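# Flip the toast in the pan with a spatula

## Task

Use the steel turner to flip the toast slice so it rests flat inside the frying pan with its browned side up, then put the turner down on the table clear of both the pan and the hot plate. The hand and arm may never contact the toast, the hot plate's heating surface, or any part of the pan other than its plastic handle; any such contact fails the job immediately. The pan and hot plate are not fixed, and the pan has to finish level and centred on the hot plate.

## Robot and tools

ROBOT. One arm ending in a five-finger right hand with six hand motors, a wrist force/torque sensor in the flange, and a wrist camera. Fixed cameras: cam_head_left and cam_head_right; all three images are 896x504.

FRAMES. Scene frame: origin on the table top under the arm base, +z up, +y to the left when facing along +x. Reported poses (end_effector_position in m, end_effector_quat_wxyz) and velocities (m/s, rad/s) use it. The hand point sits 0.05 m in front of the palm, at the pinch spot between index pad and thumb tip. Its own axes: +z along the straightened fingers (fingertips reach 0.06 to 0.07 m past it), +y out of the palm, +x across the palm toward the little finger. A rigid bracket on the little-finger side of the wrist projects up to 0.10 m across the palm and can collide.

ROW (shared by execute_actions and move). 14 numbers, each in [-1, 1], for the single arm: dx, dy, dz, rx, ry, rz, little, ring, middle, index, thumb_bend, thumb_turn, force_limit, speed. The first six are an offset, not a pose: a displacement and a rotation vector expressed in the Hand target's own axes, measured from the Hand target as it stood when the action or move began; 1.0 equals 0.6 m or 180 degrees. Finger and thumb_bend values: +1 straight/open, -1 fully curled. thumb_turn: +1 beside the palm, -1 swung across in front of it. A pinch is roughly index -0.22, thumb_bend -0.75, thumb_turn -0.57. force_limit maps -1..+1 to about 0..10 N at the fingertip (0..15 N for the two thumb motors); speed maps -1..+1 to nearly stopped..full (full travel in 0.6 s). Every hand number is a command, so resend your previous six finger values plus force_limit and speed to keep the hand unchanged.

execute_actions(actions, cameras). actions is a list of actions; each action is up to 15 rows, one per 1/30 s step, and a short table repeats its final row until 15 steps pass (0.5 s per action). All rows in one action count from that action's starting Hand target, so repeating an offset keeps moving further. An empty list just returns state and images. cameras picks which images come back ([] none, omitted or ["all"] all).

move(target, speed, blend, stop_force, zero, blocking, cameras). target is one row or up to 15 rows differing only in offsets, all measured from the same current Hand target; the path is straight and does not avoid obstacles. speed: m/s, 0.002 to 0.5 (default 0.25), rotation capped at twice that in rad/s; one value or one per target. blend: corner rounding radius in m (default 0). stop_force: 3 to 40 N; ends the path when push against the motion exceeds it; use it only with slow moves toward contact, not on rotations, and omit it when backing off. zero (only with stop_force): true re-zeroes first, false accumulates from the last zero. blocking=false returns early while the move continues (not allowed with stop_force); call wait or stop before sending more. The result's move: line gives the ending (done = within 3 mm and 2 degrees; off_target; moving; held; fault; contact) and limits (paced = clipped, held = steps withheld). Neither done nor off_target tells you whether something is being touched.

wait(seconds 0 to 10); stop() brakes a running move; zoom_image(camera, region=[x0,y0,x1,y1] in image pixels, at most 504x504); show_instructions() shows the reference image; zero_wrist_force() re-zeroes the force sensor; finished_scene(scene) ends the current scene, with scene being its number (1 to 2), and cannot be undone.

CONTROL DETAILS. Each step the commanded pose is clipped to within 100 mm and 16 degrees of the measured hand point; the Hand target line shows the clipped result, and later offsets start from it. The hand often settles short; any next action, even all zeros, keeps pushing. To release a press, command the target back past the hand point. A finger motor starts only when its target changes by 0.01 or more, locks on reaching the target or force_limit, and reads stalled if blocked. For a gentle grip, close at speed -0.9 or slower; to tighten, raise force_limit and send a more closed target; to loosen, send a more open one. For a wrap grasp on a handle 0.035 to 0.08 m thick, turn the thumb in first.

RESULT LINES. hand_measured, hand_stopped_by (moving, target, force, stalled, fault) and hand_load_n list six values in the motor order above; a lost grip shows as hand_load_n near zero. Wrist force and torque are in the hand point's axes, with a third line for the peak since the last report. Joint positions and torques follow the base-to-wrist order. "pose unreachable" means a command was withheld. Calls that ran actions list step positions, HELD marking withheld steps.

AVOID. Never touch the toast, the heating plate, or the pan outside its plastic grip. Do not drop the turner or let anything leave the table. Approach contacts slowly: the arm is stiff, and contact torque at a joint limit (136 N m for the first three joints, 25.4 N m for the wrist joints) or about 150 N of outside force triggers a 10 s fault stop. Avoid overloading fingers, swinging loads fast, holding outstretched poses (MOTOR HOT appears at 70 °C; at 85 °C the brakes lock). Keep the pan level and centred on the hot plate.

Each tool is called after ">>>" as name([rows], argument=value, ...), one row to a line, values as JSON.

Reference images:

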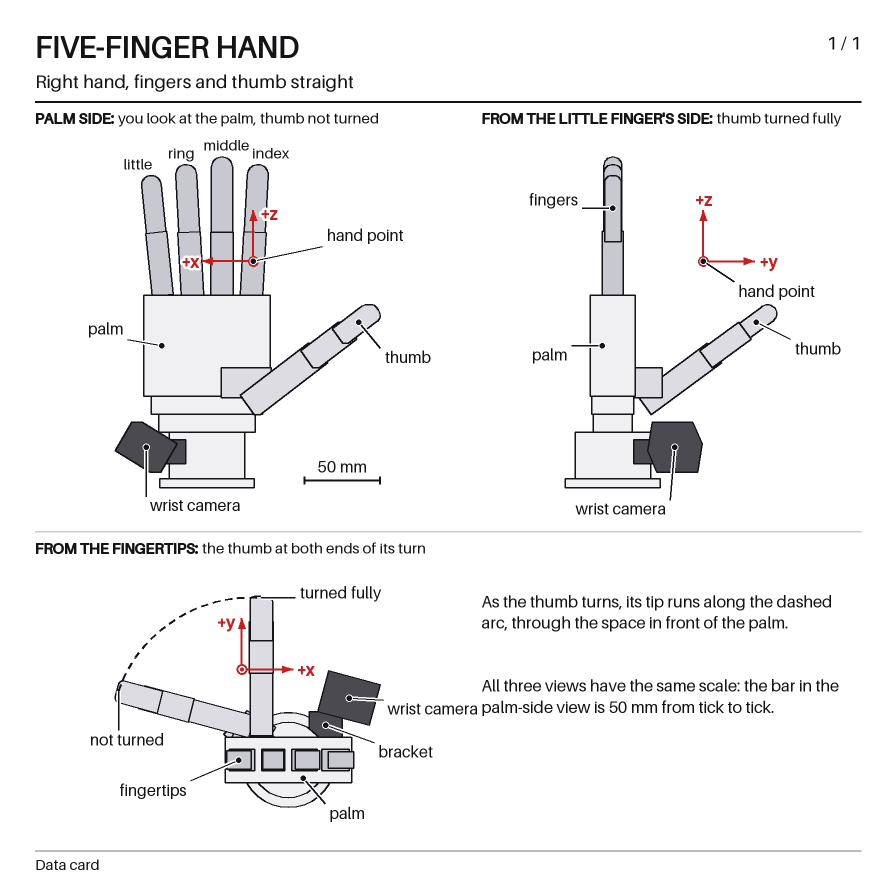

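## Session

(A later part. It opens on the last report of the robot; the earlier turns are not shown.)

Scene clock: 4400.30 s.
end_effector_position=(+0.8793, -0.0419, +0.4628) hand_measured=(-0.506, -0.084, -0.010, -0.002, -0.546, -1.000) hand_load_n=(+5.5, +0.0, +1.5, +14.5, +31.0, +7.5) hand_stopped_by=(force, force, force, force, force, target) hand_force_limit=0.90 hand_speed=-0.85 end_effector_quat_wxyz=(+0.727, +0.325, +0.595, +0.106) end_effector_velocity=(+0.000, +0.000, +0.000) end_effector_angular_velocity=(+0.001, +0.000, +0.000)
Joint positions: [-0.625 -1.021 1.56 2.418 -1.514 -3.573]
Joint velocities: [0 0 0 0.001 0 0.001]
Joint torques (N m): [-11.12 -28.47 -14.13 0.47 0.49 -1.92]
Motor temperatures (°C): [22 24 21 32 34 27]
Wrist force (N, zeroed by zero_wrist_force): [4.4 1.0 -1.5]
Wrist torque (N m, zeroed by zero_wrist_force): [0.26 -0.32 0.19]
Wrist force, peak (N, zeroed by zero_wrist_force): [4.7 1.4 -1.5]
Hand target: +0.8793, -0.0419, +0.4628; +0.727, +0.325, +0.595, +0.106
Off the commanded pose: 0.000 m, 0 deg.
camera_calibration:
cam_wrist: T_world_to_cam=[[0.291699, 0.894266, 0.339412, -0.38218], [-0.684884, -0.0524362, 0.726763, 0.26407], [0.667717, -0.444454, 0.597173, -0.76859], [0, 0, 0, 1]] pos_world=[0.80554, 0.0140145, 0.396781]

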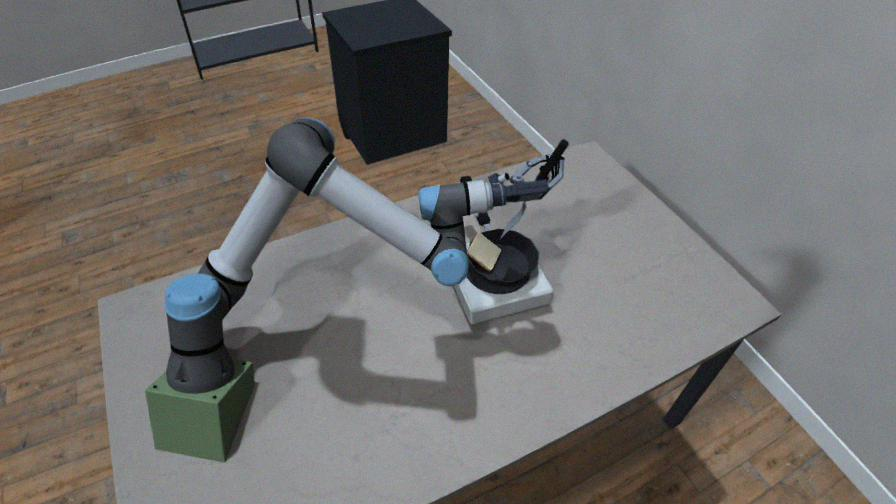

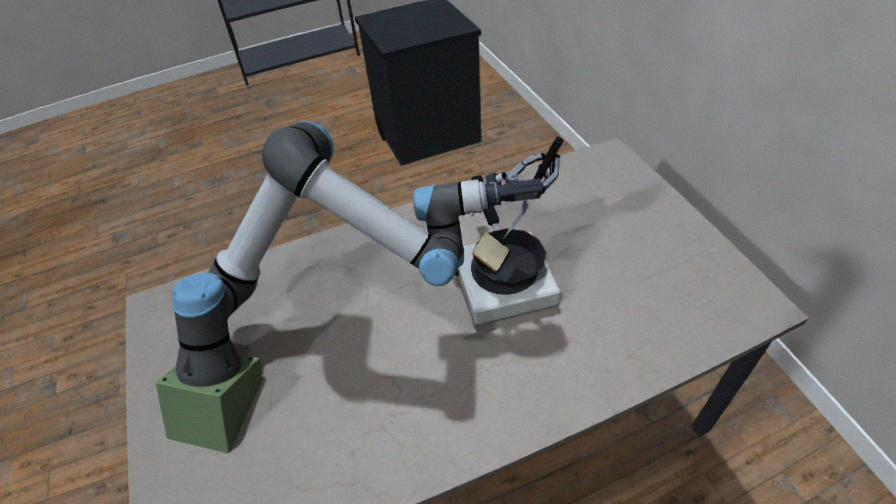

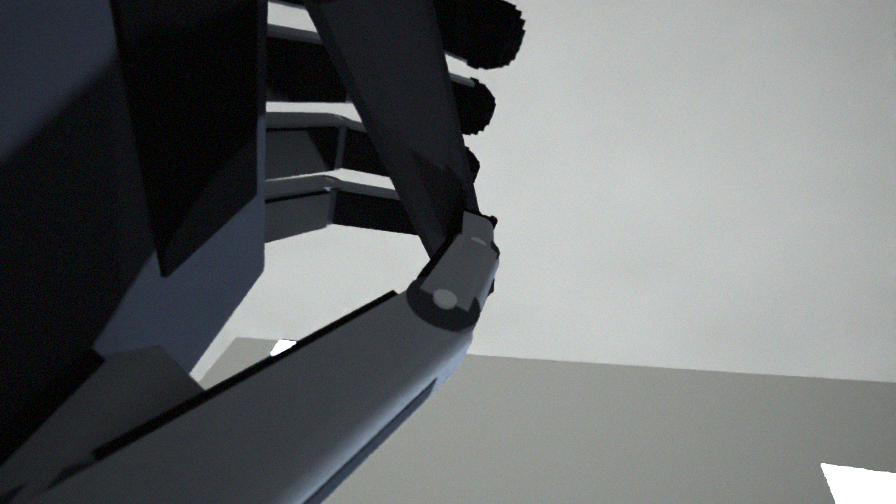

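>>> move(target=[0.0574,0.1090,-0.2449,-0.0473,-0.0578,-0.0372,-0.75,-0.75,-0.75,-0.75,-1,-1,0.9,-0.85], speed=0.1, cameras=["cam_head_left","cam_head_right"])

>>> zoom_image(camera="cam_head_left", region=[440, 180, 566, 300])

>>> zoom_image(camera="cam_head_right", region=[440, 180, 566, 300])

Scene clock: 4415.33 s.
end_effector_position=(+0.7665, +0.0777, +0.4627) hand_measured=(-0.506, -0.084, -0.010, -0.002, -0.546, -1.000) hand_load_n=(+5.5, +0.0, +1.5, +15.0, +30.5, +8.0) hand_stopped_by=(force, force, force, force, force, target) hand_force_limit=0.90 hand_speed=-0.85 end_effector_quat_wxyz=(+0.805, +0.243, +0.535, +0.077) end_effector_velocity=(+0.001, +0.000, -0.001) end_effector_angular_velocity=(+0.000, +0.001, +0.001)
Joint positions: [-0.473 -1.143 1.833 2.044 -1.746 -3.749]
Joint velocities: [0.001 0.001 -0.001 0.001 0.001 0]
Joint torques (N m): [-16.13 -23.89 -16.21 -0.16 -0.14 1.71]
Motor temperatures (°C): [22 24 21 32 34 27]
Wrist force (N, zeroed by zero_wrist_force): [5.3 1.7 -1.8]
Wrist torque (N m, zeroed by zero_wrist_force): [0.36 -0.43 0.30]
Wrist force, peak (N, zeroed by zero_wrist_force): [5.3 2.0 -2.4]
Hand target: +0.7665, +0.0777, +0.4626; +0.805, +0.243, +0.535, +0.077
Off the commanded pose: 0.000 m, 0 deg.
move: done
Images, in order (width x height): cam_head_left 896x504, cam_head_right 896x504.

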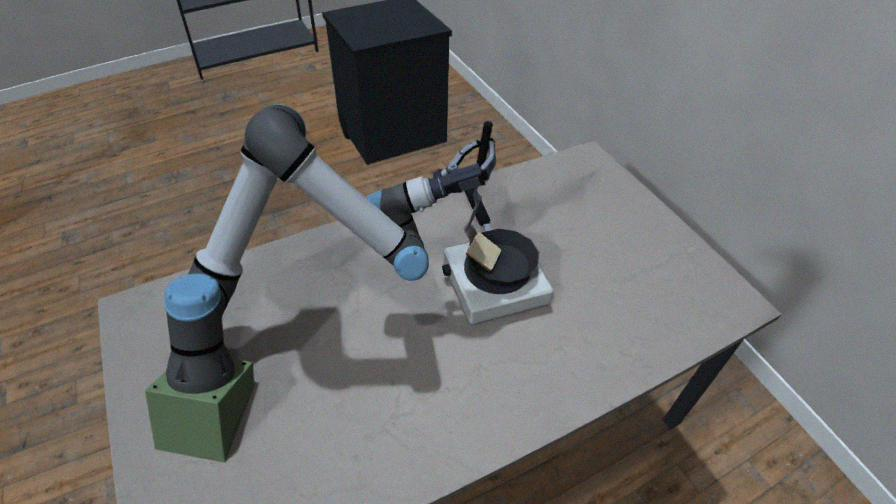

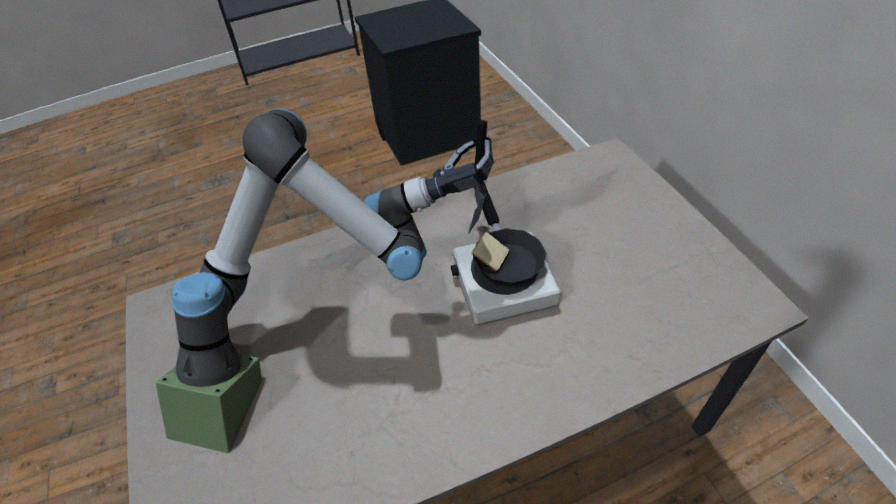

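Scaled by 4.000.

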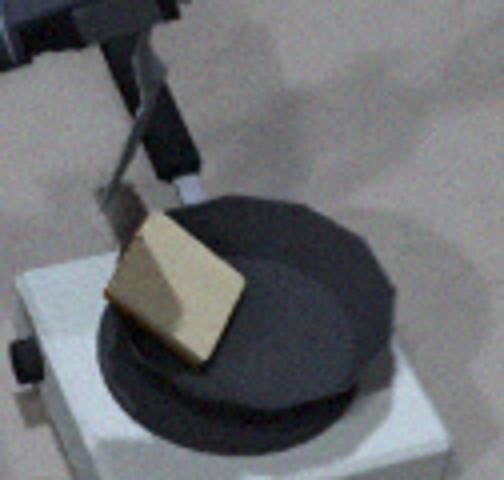

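Scaled by 4.000.

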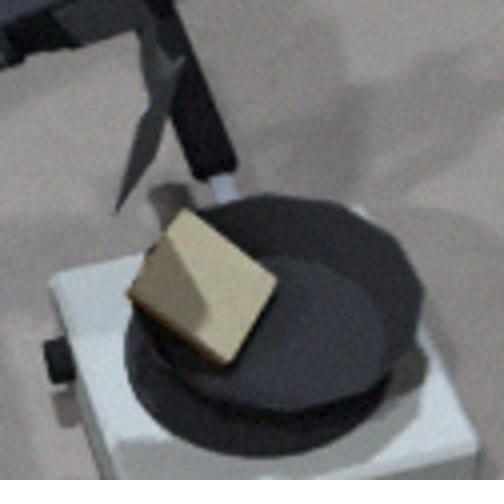

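>>> move(target=[-0.037,-0.236,0.2385,0.189,0.231,0.1487,-0.75,-0.75,-0.75,-0.75,-1,-1,0.9,-0.85], speed=0.2, cameras=[])

Scene clock: 4435.27 s.
end_effector_position=(+0.8666, -0.0982, +0.4579) hand_measured=(-0.506, -0.084, -0.010, -0.002, -0.546, -1.000) hand_load_n=(+6.0, +0.0, +1.5, +14.5, +31.0, +8.0) hand_stopped_by=(force, force, force, force, force, target) hand_force_limit=0.90 hand_speed=-0.85 end_effector_quat_wxyz=(+0.426, +0.531, +0.710, +0.179) end_effector_velocity=(+0.000, +0.001, +0.000) end_effector_angular_velocity=(+0.001, +0.001, +0.002)
Joint positions: [-0.859 -1.302 1.612 3.318 -0.922 -3.485]
Joint velocities: [0 -0.001 0 0.003 0.002 -0.001]
Joint torques (N m): [-13.63 -40.81 -26.98 0.37 1.45 2.44]
Motor temperatures (°C): [22 24 21 32 34 27]
Wrist force (N, zeroed by zero_wrist_force): [3.2 1.1 0.8]
Wrist torque (N m, zeroed by zero_wrist_force): [0.18 -0.50 0.13]
Wrist force, peak (N, zeroed by zero_wrist_force): [5.6 1.7 -2.1]
Hand target: +0.8667, -0.0980, +0.4580; +0.426, +0.531, +0.710, +0.179
Off the commanded pose: 0.000 m, 0 deg.
move: done
No camera images: "cameras" was empty.

>>> move(target=[0.1938,-0.5378,-0.4248,0.2078,-0.352,0.2879,-0.75,-0.75,-0.75,-0.75,-1,-1,0.9,-0.85], speed=0.2, cameras=["cam_head_left","cam_head_right"])

Scene clock: 4443.20 s.
end_effector_position=(+0.4612, -0.0619, +0.3281) hand_measured=(-0.506, -0.084, -0.010, -0.002, -0.546, -1.000) hand_load_n=(+6.0, +0.0, +1.5, +14.0, +31.0, +8.0) hand_stopped_by=(force, force, force, force, force, target) hand_force_limit=0.90 hand_speed=-0.85 end_effector_quat_wxyz=(+0.425, +0.879, +0.127, -0.173) end_effector_velocity=(+0.000, +0.000, +0.000) end_effector_angular_velocity=(+0.000, -0.001, -0.001)
Joint positions: [-0.46 -1.79 2.081 4.242 -2.055 -2.134]
Joint velocities: [0 0 -0.001 0.001 0 0.002]
Joint torques (N m): [-11.9 -8.11 -26.45 -0.81 0.2 1.84]
Motor temperatures (°C): [22 24 21 32 34 27]
Wrist force (N, zeroed by zero_wrist_force): [3.6 0.3 0.7]
Wrist torque (N m, zeroed by zero_wrist_force): [-0.03 -0.55 0.13]
Wrist force, peak (N, zeroed by zero_wrist_force): [3.8 0.8 1.2]
Hand target: +0.4612, -0.0619, +0.3280; +0.425, +0.879, +0.127, -0.173
Off the commanded pose: 0.000 m, 0 deg.
move: done
Images, in order (width x height): cam_head_left 896x504, cam_head_right 896x504.

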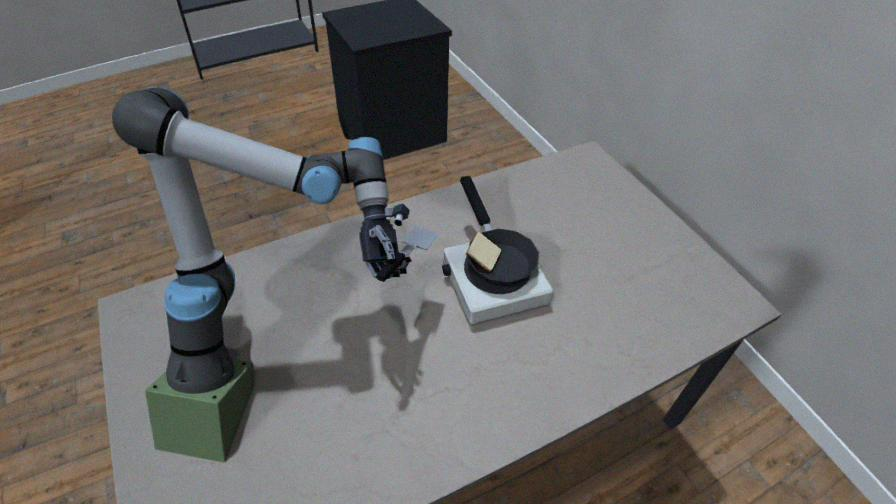

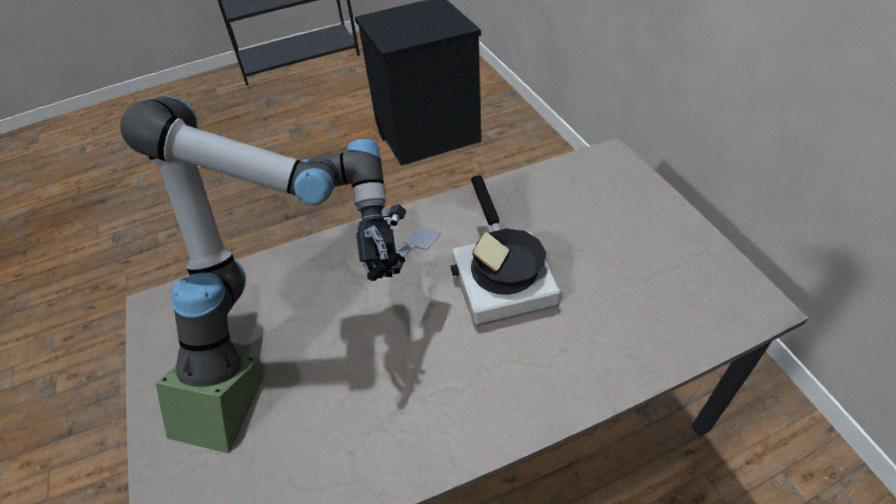

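>>> move(target=[0.0855,-0.0513,0.1602,0,0,0,-0.75,-0.75,-0.75,-0.75,-1,-1,0.9,-0.85], speed=0.15, cameras=["cam_head_left","cam_head_right"])

>>> zoom_image(camera="cam_head_left", region=[440, 200, 552, 300])

>>> zoom_image(camera="cam_head_right", region=[440, 200, 552, 300])

Scene clock: 4449.83 s.
end_effector_position=(+0.4775, -0.1156, +0.2296) hand_measured=(-0.506, -0.084, -0.010, -0.002, -0.546, -1.000) hand_load_n=(+6.0, +0.0, +1.5, +14.5, +31.0, +7.5) hand_stopped_by=(force, force, force, force, force, target) hand_force_limit=0.90 hand_speed=-0.85 end_effector_quat_wxyz=(+0.425, +0.879, +0.127, -0.174) end_effector_velocity=(+0.000, +0.000, -0.001) end_effector_angular_velocity=(+0.002, +0.001, +0.001)
Joint positions: [-0.454 -1.548 2.162 3.923 -2.056 -2.127]
Joint velocities: [-0.001 0.001 0.001 -0.002 0.001 -0.003]
Joint torques (N m): [-9.33 -16.03 -22.78 -3.6 -1.99 -2.02]
Motor temperatures (°C): [22 24 21 32 34 27]
Wrist force (N, zeroed by zero_wrist_force): [3.8 0.9 0.6]
Wrist torque (N m, zeroed by zero_wrist_force): [0.10 -0.54 0.18]
Wrist force, peak (N, zeroed by zero_wrist_force): [4.3 0.6 2.2]
Hand target: +0.4776, -0.1156, +0.2296; +0.425, +0.879, +0.127, -0.173
Off the commanded pose: 0.000 m, 0 deg.
move: done
Images, in order (width x height): cam_head_left 896x504, cam_head_right 896x504.

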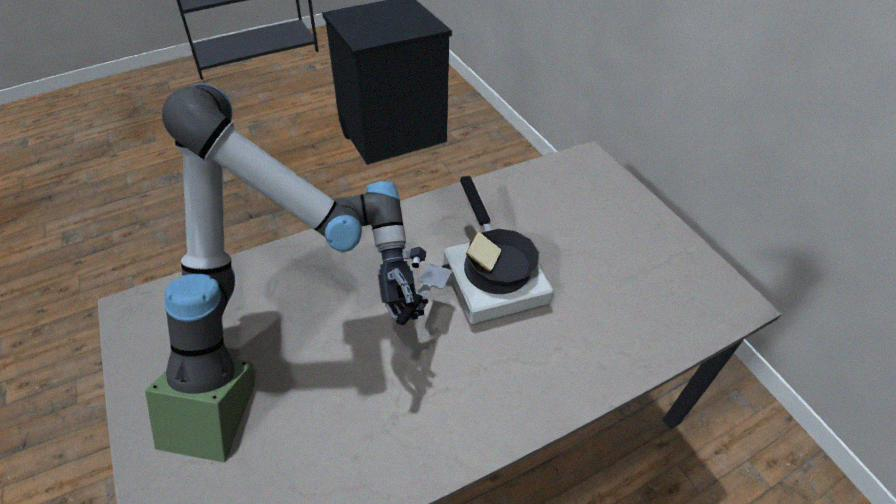

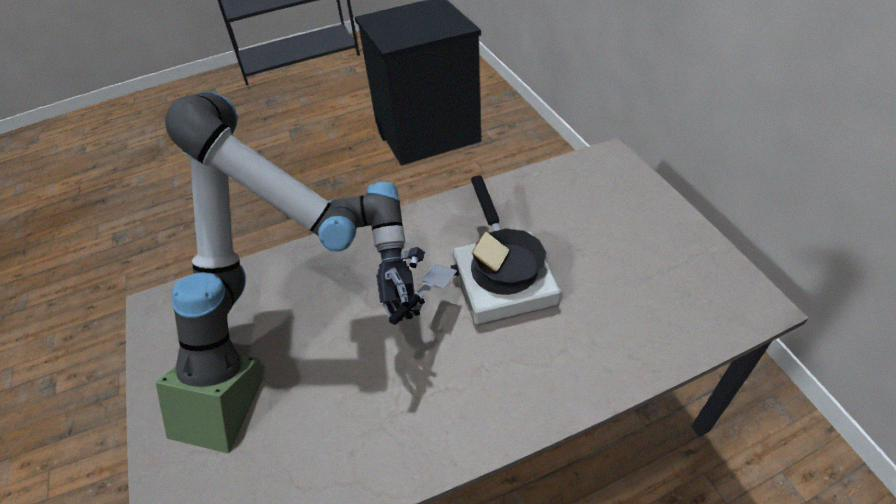

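Scaled by 4.500.

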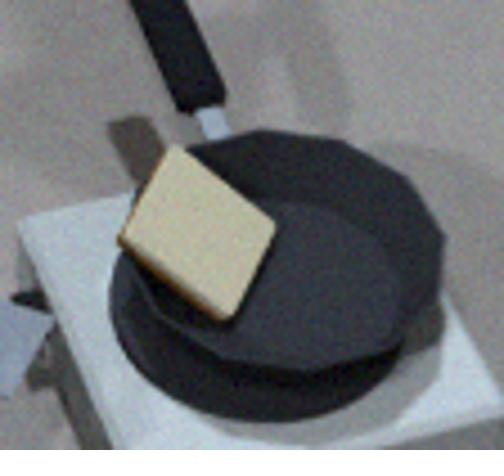

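Scaled by 4.500.

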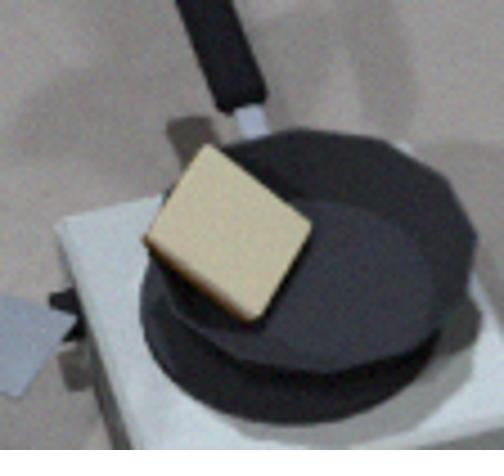

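>>> zoom_image(camera="cam_head_left", region=[400, 230, 500, 320])

>>> zoom_image(camera="cam_head_right", region=[400, 230, 500, 320])

Scaled by 5.040.

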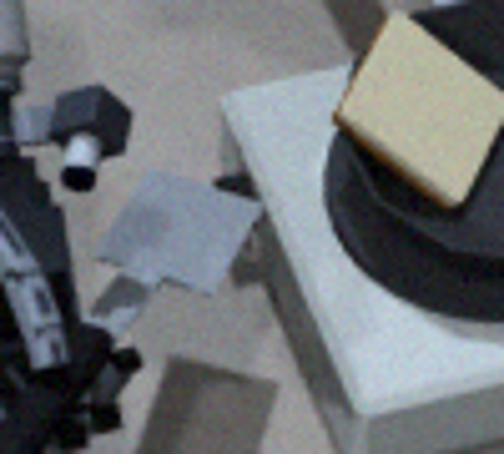

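Scaled by 5.040.

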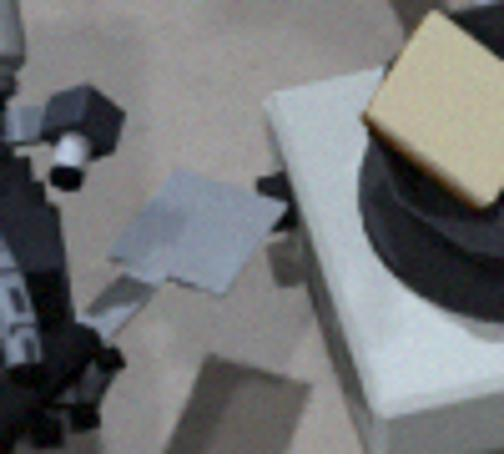

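>>> move(target=[0.4322,0.4895,-0.3712,-0.2078,0.352,-0.2879,-0.75,-0.75,-0.75,-0.75,-1,-1,0.9,-0.85], speed=0.2, cameras=[])

>>> move(target=[0.2757,0.0143,-0.1952,-0.189,-0.231,-0.1487,-0.75,-0.75,-0.75,-0.75,-1,-1,0.9,-0.85], speed=0.2, cameras=["cam_head_left","cam_head_right"])

>>> zoom_image(camera="cam_head_left", region=[445, 200, 545, 300])

>>> zoom_image(camera="cam_head_right", region=[445, 200, 545, 300])

Scene clock: 4490.17 s.
end_effector_position=(+0.8654, -0.0977, +0.4580) hand_measured=(-0.506, -0.084, -0.010, -0.002, -0.546, -1.000) hand_load_n=(+6.0, +0.0, +1.5, +14.5, +31.0, +8.0) hand_stopped_by=(force, force, force, force, force, target) hand_force_limit=0.90 hand_speed=-0.85 end_effector_quat_wxyz=(+0.426, +0.531, +0.710, +0.179) end_effector_velocity=(+0.001, +0.001, +0.002) end_effector_angular_velocity=(-0.001, -0.002, +0.005)
Joint positions: [-0.86 -1.305 1.616 3.318 -0.921 -3.485]
Joint velocities: [0 0 -0.003 0 0.003 -0.001]
Joint torques (N m): [-11.36 -31.81 -24.46 -4.04 1.43 0.82]
Motor temperatures (°C): [22 24 21 32 34 27]
Wrist force (N, zeroed by zero_wrist_force): [3.1 1.0 0.7]
Wrist torque (N m, zeroed by zero_wrist_force): [0.17 -0.47 0.11]
Wrist force, peak (N, zeroed by zero_wrist_force): [3.9 0.8 0.9]
Hand target: +0.8655, -0.0976, +0.4581; +0.426, +0.531, +0.710, +0.179
Off the commanded pose: 0.000 m, 0 deg.
move: done
No camera images: "cameras" was empty.

Scene clock: 4493.27 s.
end_effector_position=(+0.7657, +0.0787, +0.4627) hand_measured=(-0.506, -0.084, -0.010, -0.002, -0.546, -1.000) hand_load_n=(+5.5, +0.0, +1.5, +15.0, +30.5, +8.0) hand_stopped_by=(force, force, force, force, force, target) hand_force_limit=0.90 hand_speed=-0.85 end_effector_quat_wxyz=(+0.805, +0.243, +0.535, +0.077) end_effector_velocity=(+0.000, +0.001, +0.000) end_effector_angular_velocity=(-0.001, -0.002, +0.001)
Joint positions: [-0.471 -1.145 1.836 2.043 -1.747 -3.749]
Joint velocities: [0.001 0 -0.001 -0.002 0 -0.001]
Joint torques (N m): [-16.7 -47.34 -8.62 -2.51 -1.66 -0.87]
Motor temperatures (°C): [22 24 21 32 34 27]
Wrist force (N, zeroed by zero_wrist_force): [5.0 1.6 -2.0]
Wrist torque (N m, zeroed by zero_wrist_force): [0.35 -0.38 0.27]
Wrist force, peak (N, zeroed by zero_wrist_force): [5.3 1.7 -2.3]
Hand target: +0.7656, +0.0787, +0.4628; +0.805, +0.243, +0.535, +0.077
Off the commanded pose: 0.000 m, 0 deg.
move: done
Images, in order (width x height): cam_head_left 896x504, cam_head_right 896x504.

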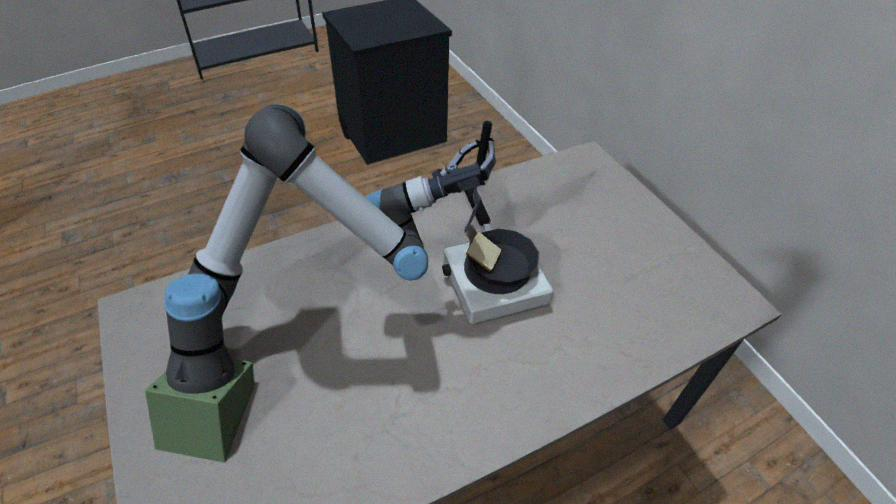

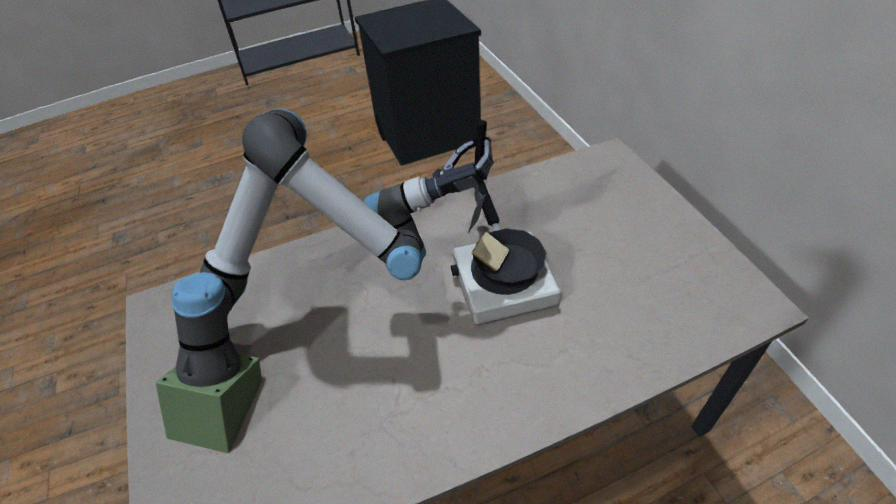

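Scaled by 5.040.

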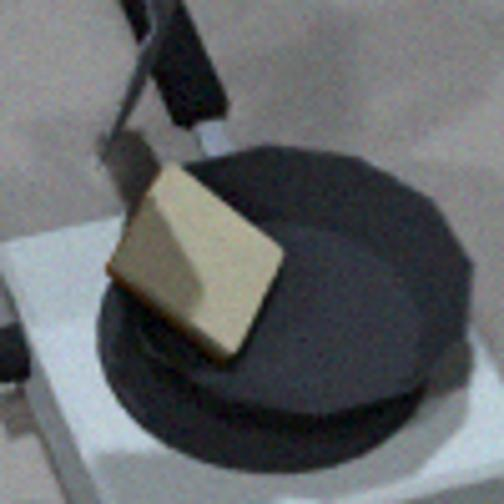

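Scaled by 5.040.

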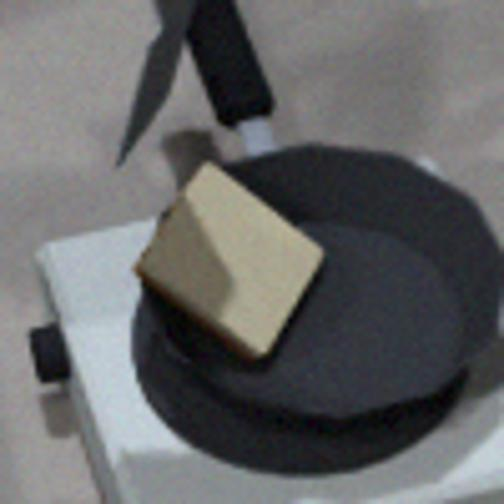

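>>> move(target=[0.0543,-0.0403,-0.0362,0,0,0,-0.75,-0.75,-0.75,-0.75,-1,-1,0.9,-0.85], speed=0.05, stop_force=4, cameras=["cam_head_left","cam_head_right"])

>>> zoom_image(camera="cam_head_left", region=[455, 210, 535, 290])

>>> zoom_image(camera="cam_head_right", region=[455, 210, 535, 290])

Scene clock: 4500.37 s.
end_effector_position=(+0.7564, +0.0769, +0.4177) hand_measured=(-0.506, -0.084, -0.010, -0.002, -0.546, -1.000) hand_load_n=(+5.5, +0.0, +1.5, +14.5, +31.0, +8.0) hand_stopped_by=(force, force, force, force, force, target) hand_force_limit=0.90 hand_speed=-0.85 end_effector_quat_wxyz=(+0.805, +0.243, +0.535, +0.077) end_effector_velocity=(+0.000, +0.000, +0.000) end_effector_angular_velocity=(-0.002, +0.001, -0.001)
Joint positions: [-0.434 -1.068 1.857 1.943 -1.782 -3.764]
Joint velocities: [-0.001 0 -0.001 0.002 0 -0.002]
Joint torques (N m): [-22.67 -49.65 -18.81 1.06 0.98 2.13]
Motor temperatures (°C): [22 24 21 32 34 27]
Wrist force (N, zeroed by zero_wrist_force): [4.8 1.7 -2.0]
Wrist torque (N m, zeroed by zero_wrist_force): [0.34 -0.35 0.30]
Wrist force, peak (N, zeroed by zero_wrist_force): [5.4 1.6 -2.0]
Hand target: +0.7564, +0.0769, +0.4177; +0.805, +0.243, +0.535, +0.077
Off the commanded pose: 0.000 m, 0 deg.
move: done
Images, in order (width x height): cam_head_left 896x504, cam_head_right 896x504.

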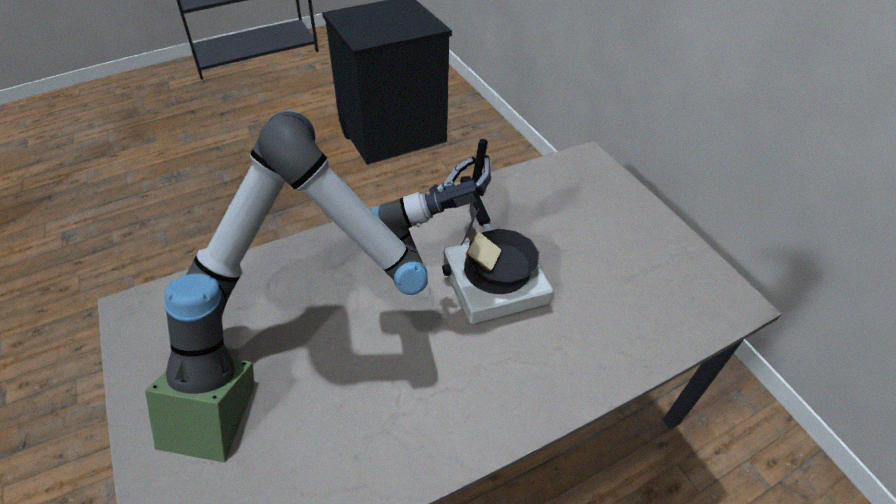

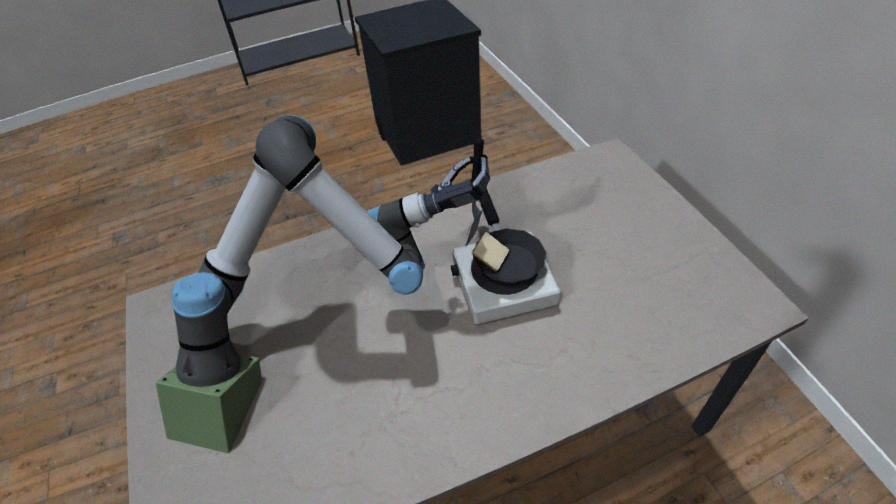

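Scaled by 6.300.

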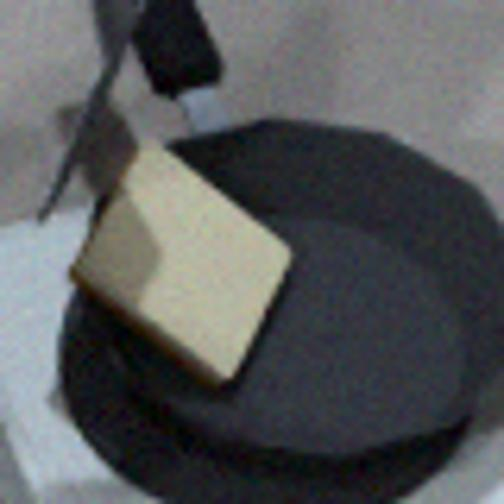

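Scaled by 6.300.

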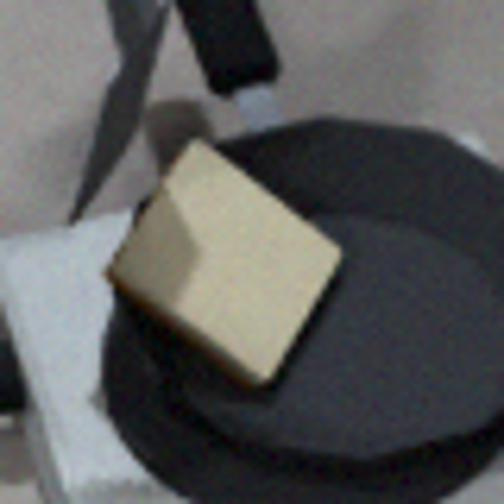

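>>> move([
  [0.0055,-0.0032,-0.0021,0,0,0,-0.75,-0.75,-0.75,-0.75,-1,-1,0.9,-0.85],
  [0.0057,-0.0302,0.0401,0,0,0,-0.75,-0.75,-0.75,-0.75,-1,-1,0.9,-0.85],
], speed=0.04, stop_force=5, cameras=["cam_head_left","cam_head_right"])

>>> zoom_image(camera="cam_head_left", region=[455, 210, 535, 290])

>>> zoom_image(camera="cam_head_right", region=[455, 210, 535, 290])

Scene clock: 4509.07 s.
end_effector_position=(+0.7770, +0.0550, +0.4138) hand_measured=(-0.506, -0.084, -0.010, -0.002, -0.546, -1.000) hand_load_n=(+5.5, +0.0, +1.5, +15.0, +31.0, +7.5) hand_stopped_by=(force, force, force, force, force, target) hand_force_limit=0.90 hand_speed=-0.85 end_effector_quat_wxyz=(+0.805, +0.243, +0.535, +0.077) end_effector_velocity=(+0.000, +0.000, +0.000) end_effector_angular_velocity=(-0.002, +0.000, -0.001)
Joint positions: [-0.461 -1.017 1.79 1.96 -1.757 -3.753]
Joint velocities: [0 0 -0.001 0 0 -0.002]
Joint torques (N m): [-7.83 -51.12 -6.47 -2.9 -2 -1.93]
Motor temperatures (°C): [22 24 21 32 34 27]
Wrist force (N, zeroed by zero_wrist_force): [5.1 1.7 -1.5]
Wrist torque (N m, zeroed by zero_wrist_force): [0.32 -0.40 0.27]
Wrist force, peak (N, zeroed by zero_wrist_force): [5.3 1.9 -2.5]
Hand target: +0.7770, +0.0550, +0.4138; +0.805, +0.243, +0.535, +0.077
Off the commanded pose: 0.000 m, 0 deg.
move: done
Images, in order (width x height): cam_head_left 896x504, cam_head_right 896x504.

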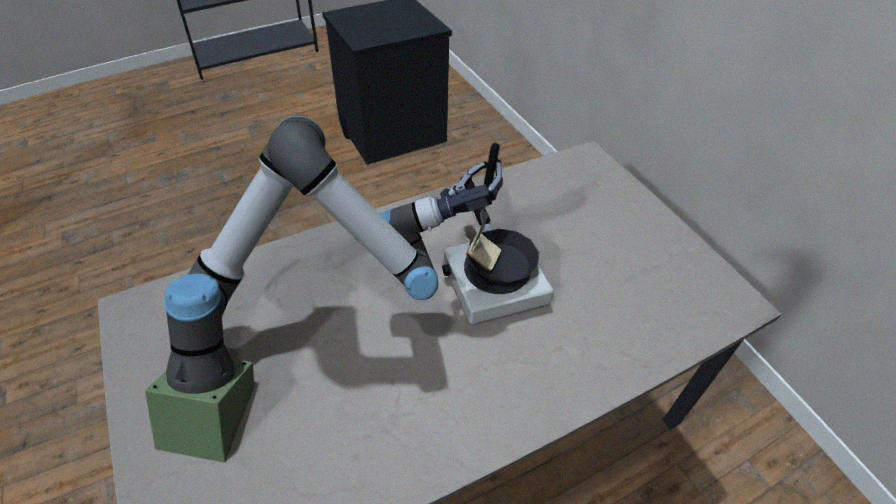

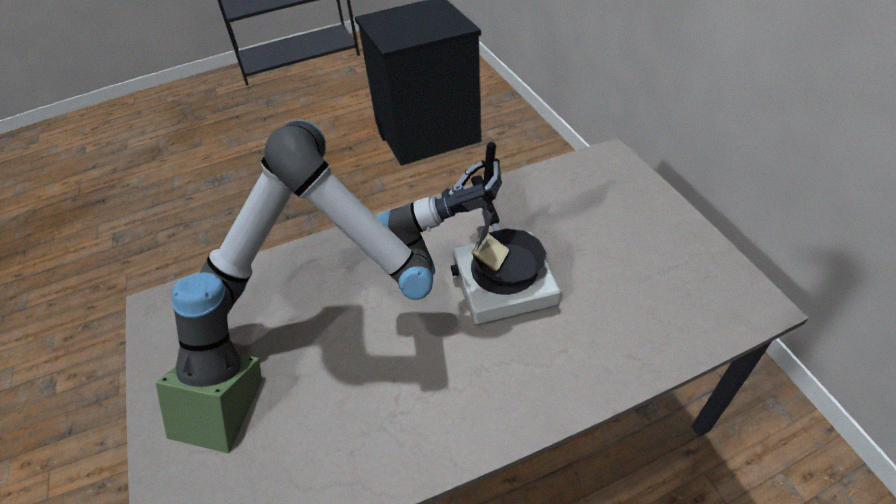

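Scaled by 6.300.

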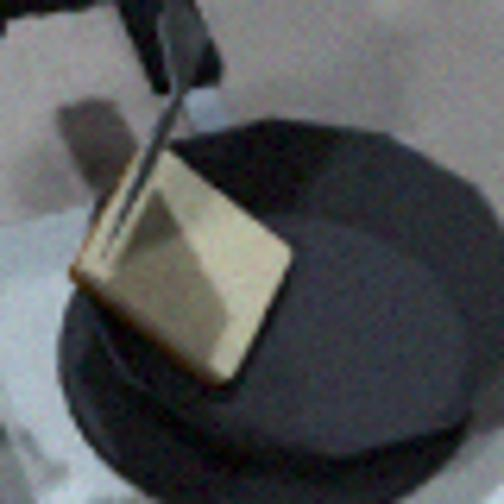

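Scaled by 6.300.

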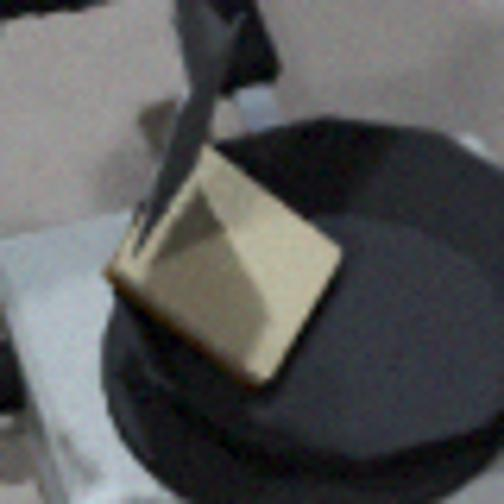

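>>> move([
  [-0.0005,0.0314,-0.0491,0,0,0,-0.75,-0.75,-0.75,-0.75,-1,-1,0.9,-0.85],
  [0.0168,0.0215,-0.0556,0,0,0,-0.75,-0.75,-0.75,-0.75,-1,-1,0.9,-0.85],
], speed=0.05, stop_force=4, cameras=["cam_head_left","cam_head_right"])

>>> zoom_image(camera="cam_head_left", region=[455, 210, 535, 290])

>>> zoom_image(camera="cam_head_right", region=[455, 210, 535, 290])

Scene clock: 4514.47 s.
end_effector_position=(+0.7529, +0.0804, +0.4012) hand_measured=(-0.506, -0.084, -0.010, -0.002, -0.546, -1.000) hand_load_n=(+5.5, +0.0, +1.5, +14.5, +31.0, +8.0) hand_stopped_by=(force, force, force, force, force, target) hand_force_limit=0.90 hand_speed=-0.85 end_effector_quat_wxyz=(+0.805, +0.243, +0.535, +0.077) end_effector_velocity=(+0.000, +0.000, +0.000) end_effector_angular_velocity=(+0.000, +0.000, +0.000)
Joint positions: [-0.412 -1.042 1.861 1.91 -1.802 -3.773]
Joint velocities: [0 0 0.001 -0.001 0 0]
Joint torques (N m): [-21.37 -50.68 -5.79 1.27 0.93 2.23]
Motor temperatures (°C): [22 24 21 32 34 27]
Wrist force (N, zeroed by zero_wrist_force): [4.6 1.8 -1.9]
Wrist torque (N m, zeroed by zero_wrist_force): [0.35 -0.30 0.28]
Wrist force, peak (N, zeroed by zero_wrist_force): [5.3 1.7 -1.5]
Hand target: +0.7529, +0.0804, +0.4012; +0.805, +0.243, +0.535, +0.077
Off the commanded pose: 0.000 m, 0 deg.
move: done
Images, in order (width x height): cam_head_left 896x504, cam_head_right 896x504.

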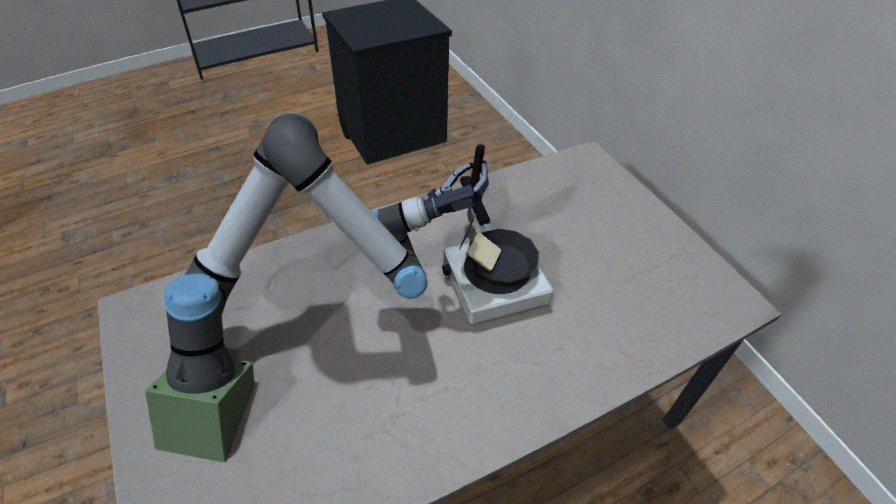

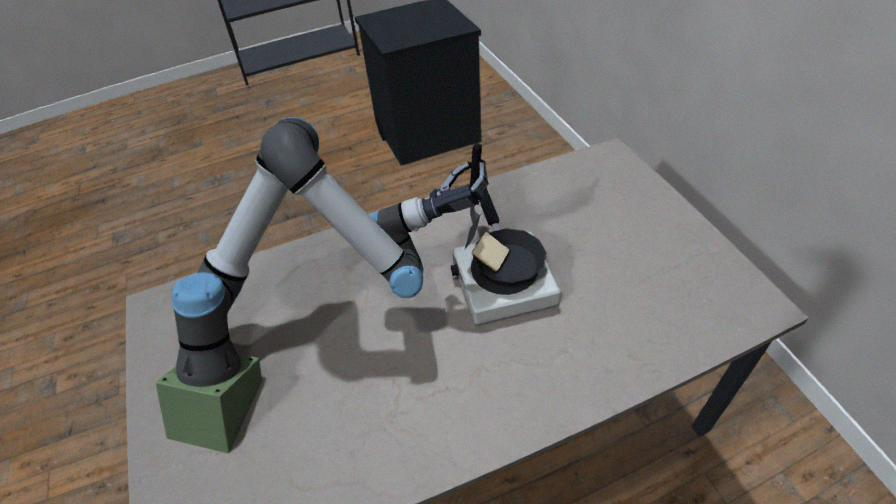

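Scaled by 6.300.

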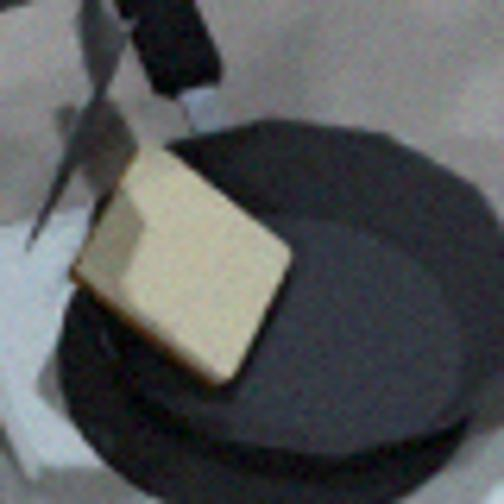

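Scaled by 6.300.

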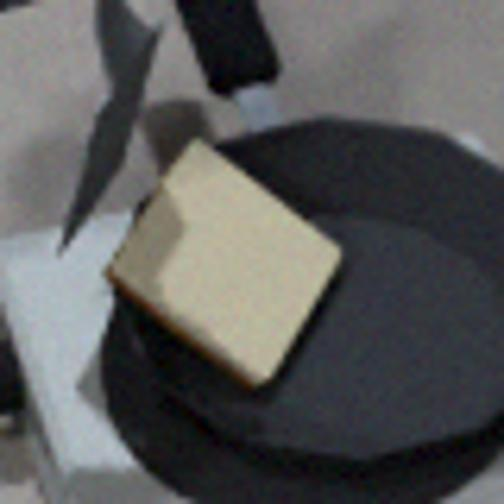

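>>> move(target=[0.0003,-0.0404,0.0632,0,0,0,-0.75,-0.75,-0.75,-0.75,-1,-1,0.9,-0.85], speed=0.03, stop_force=3, cameras=["cam_head_left","cam_head_right"])

>>> zoom_image(camera="cam_head_left", region=[455, 210, 535, 290])

>>> zoom_image(camera="cam_head_right", region=[455, 210, 535, 290])

Scene clock: 4521.17 s.
end_effector_position=(+0.7838, +0.0477, +0.4013) hand_measured=(-0.506, -0.084, -0.010, -0.002, -0.546, -1.000) hand_load_n=(+5.5, +0.0, +1.5, +15.0, +31.0, +8.0) hand_stopped_by=(force, force, force, force, force, target) hand_force_limit=0.90 hand_speed=-0.85 end_effector_quat_wxyz=(+0.805, +0.243, +0.535, +0.077) end_effector_velocity=(+0.000, +0.000, +0.000) end_effector_angular_velocity=(+0.000, +0.000, +0.001)
Joint positions: [-0.459 -0.979 1.763 1.949 -1.759 -3.754]
Joint velocities: [0 0 0 -0.001 0 0]
Joint torques (N m): [-8.56 -52.1 -6.99 -2.96 -1.97 -1.73]
Motor temperatures (°C): [22 24 21 32 34 27]
Wrist force (N, zeroed by zero_wrist_force): [4.9 1.8 -1.8]
Wrist torque (N m, zeroed by zero_wrist_force): [0.33 -0.35 0.28]
Wrist force, peak (N, zeroed by zero_wrist_force): [5.3 1.7 -1.8]
Hand target: +0.7838, +0.0477, +0.4013; +0.805, +0.243, +0.535, +0.077
Off the commanded pose: 0.000 m, 0 deg.
move: done
Images, in order (width x height): cam_head_left 896x504, cam_head_right 896x504.

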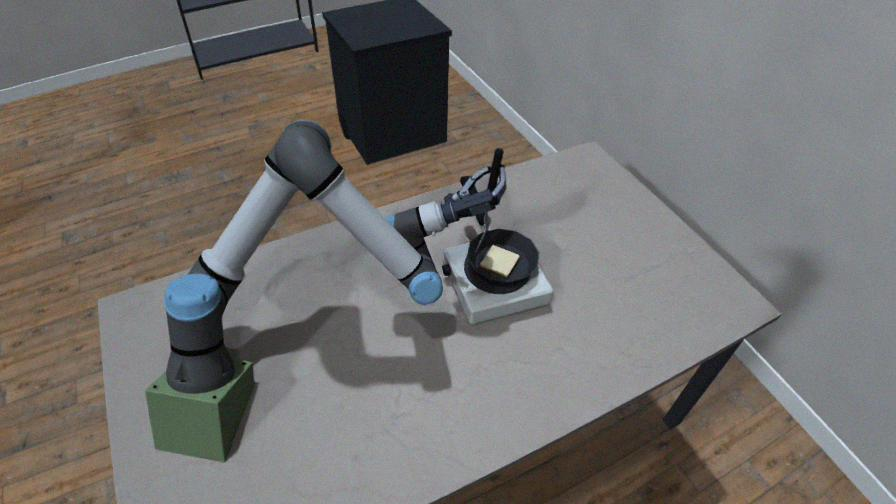

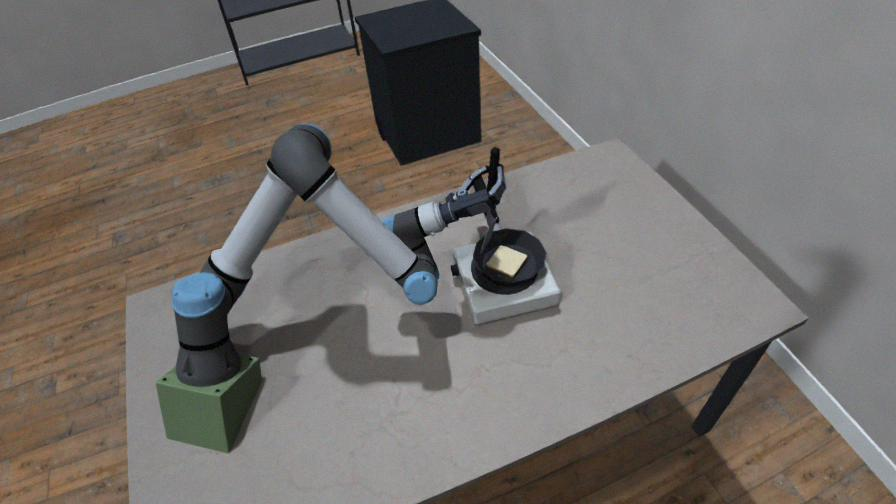

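Scaled by 6.300.

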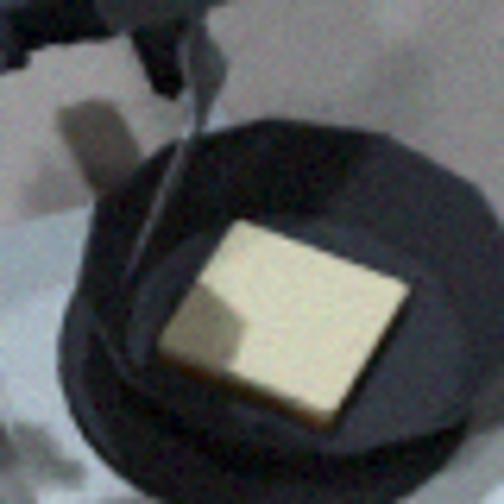

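Scaled by 6.300.

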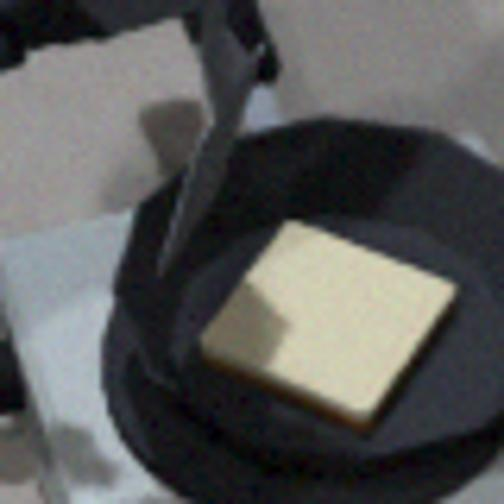

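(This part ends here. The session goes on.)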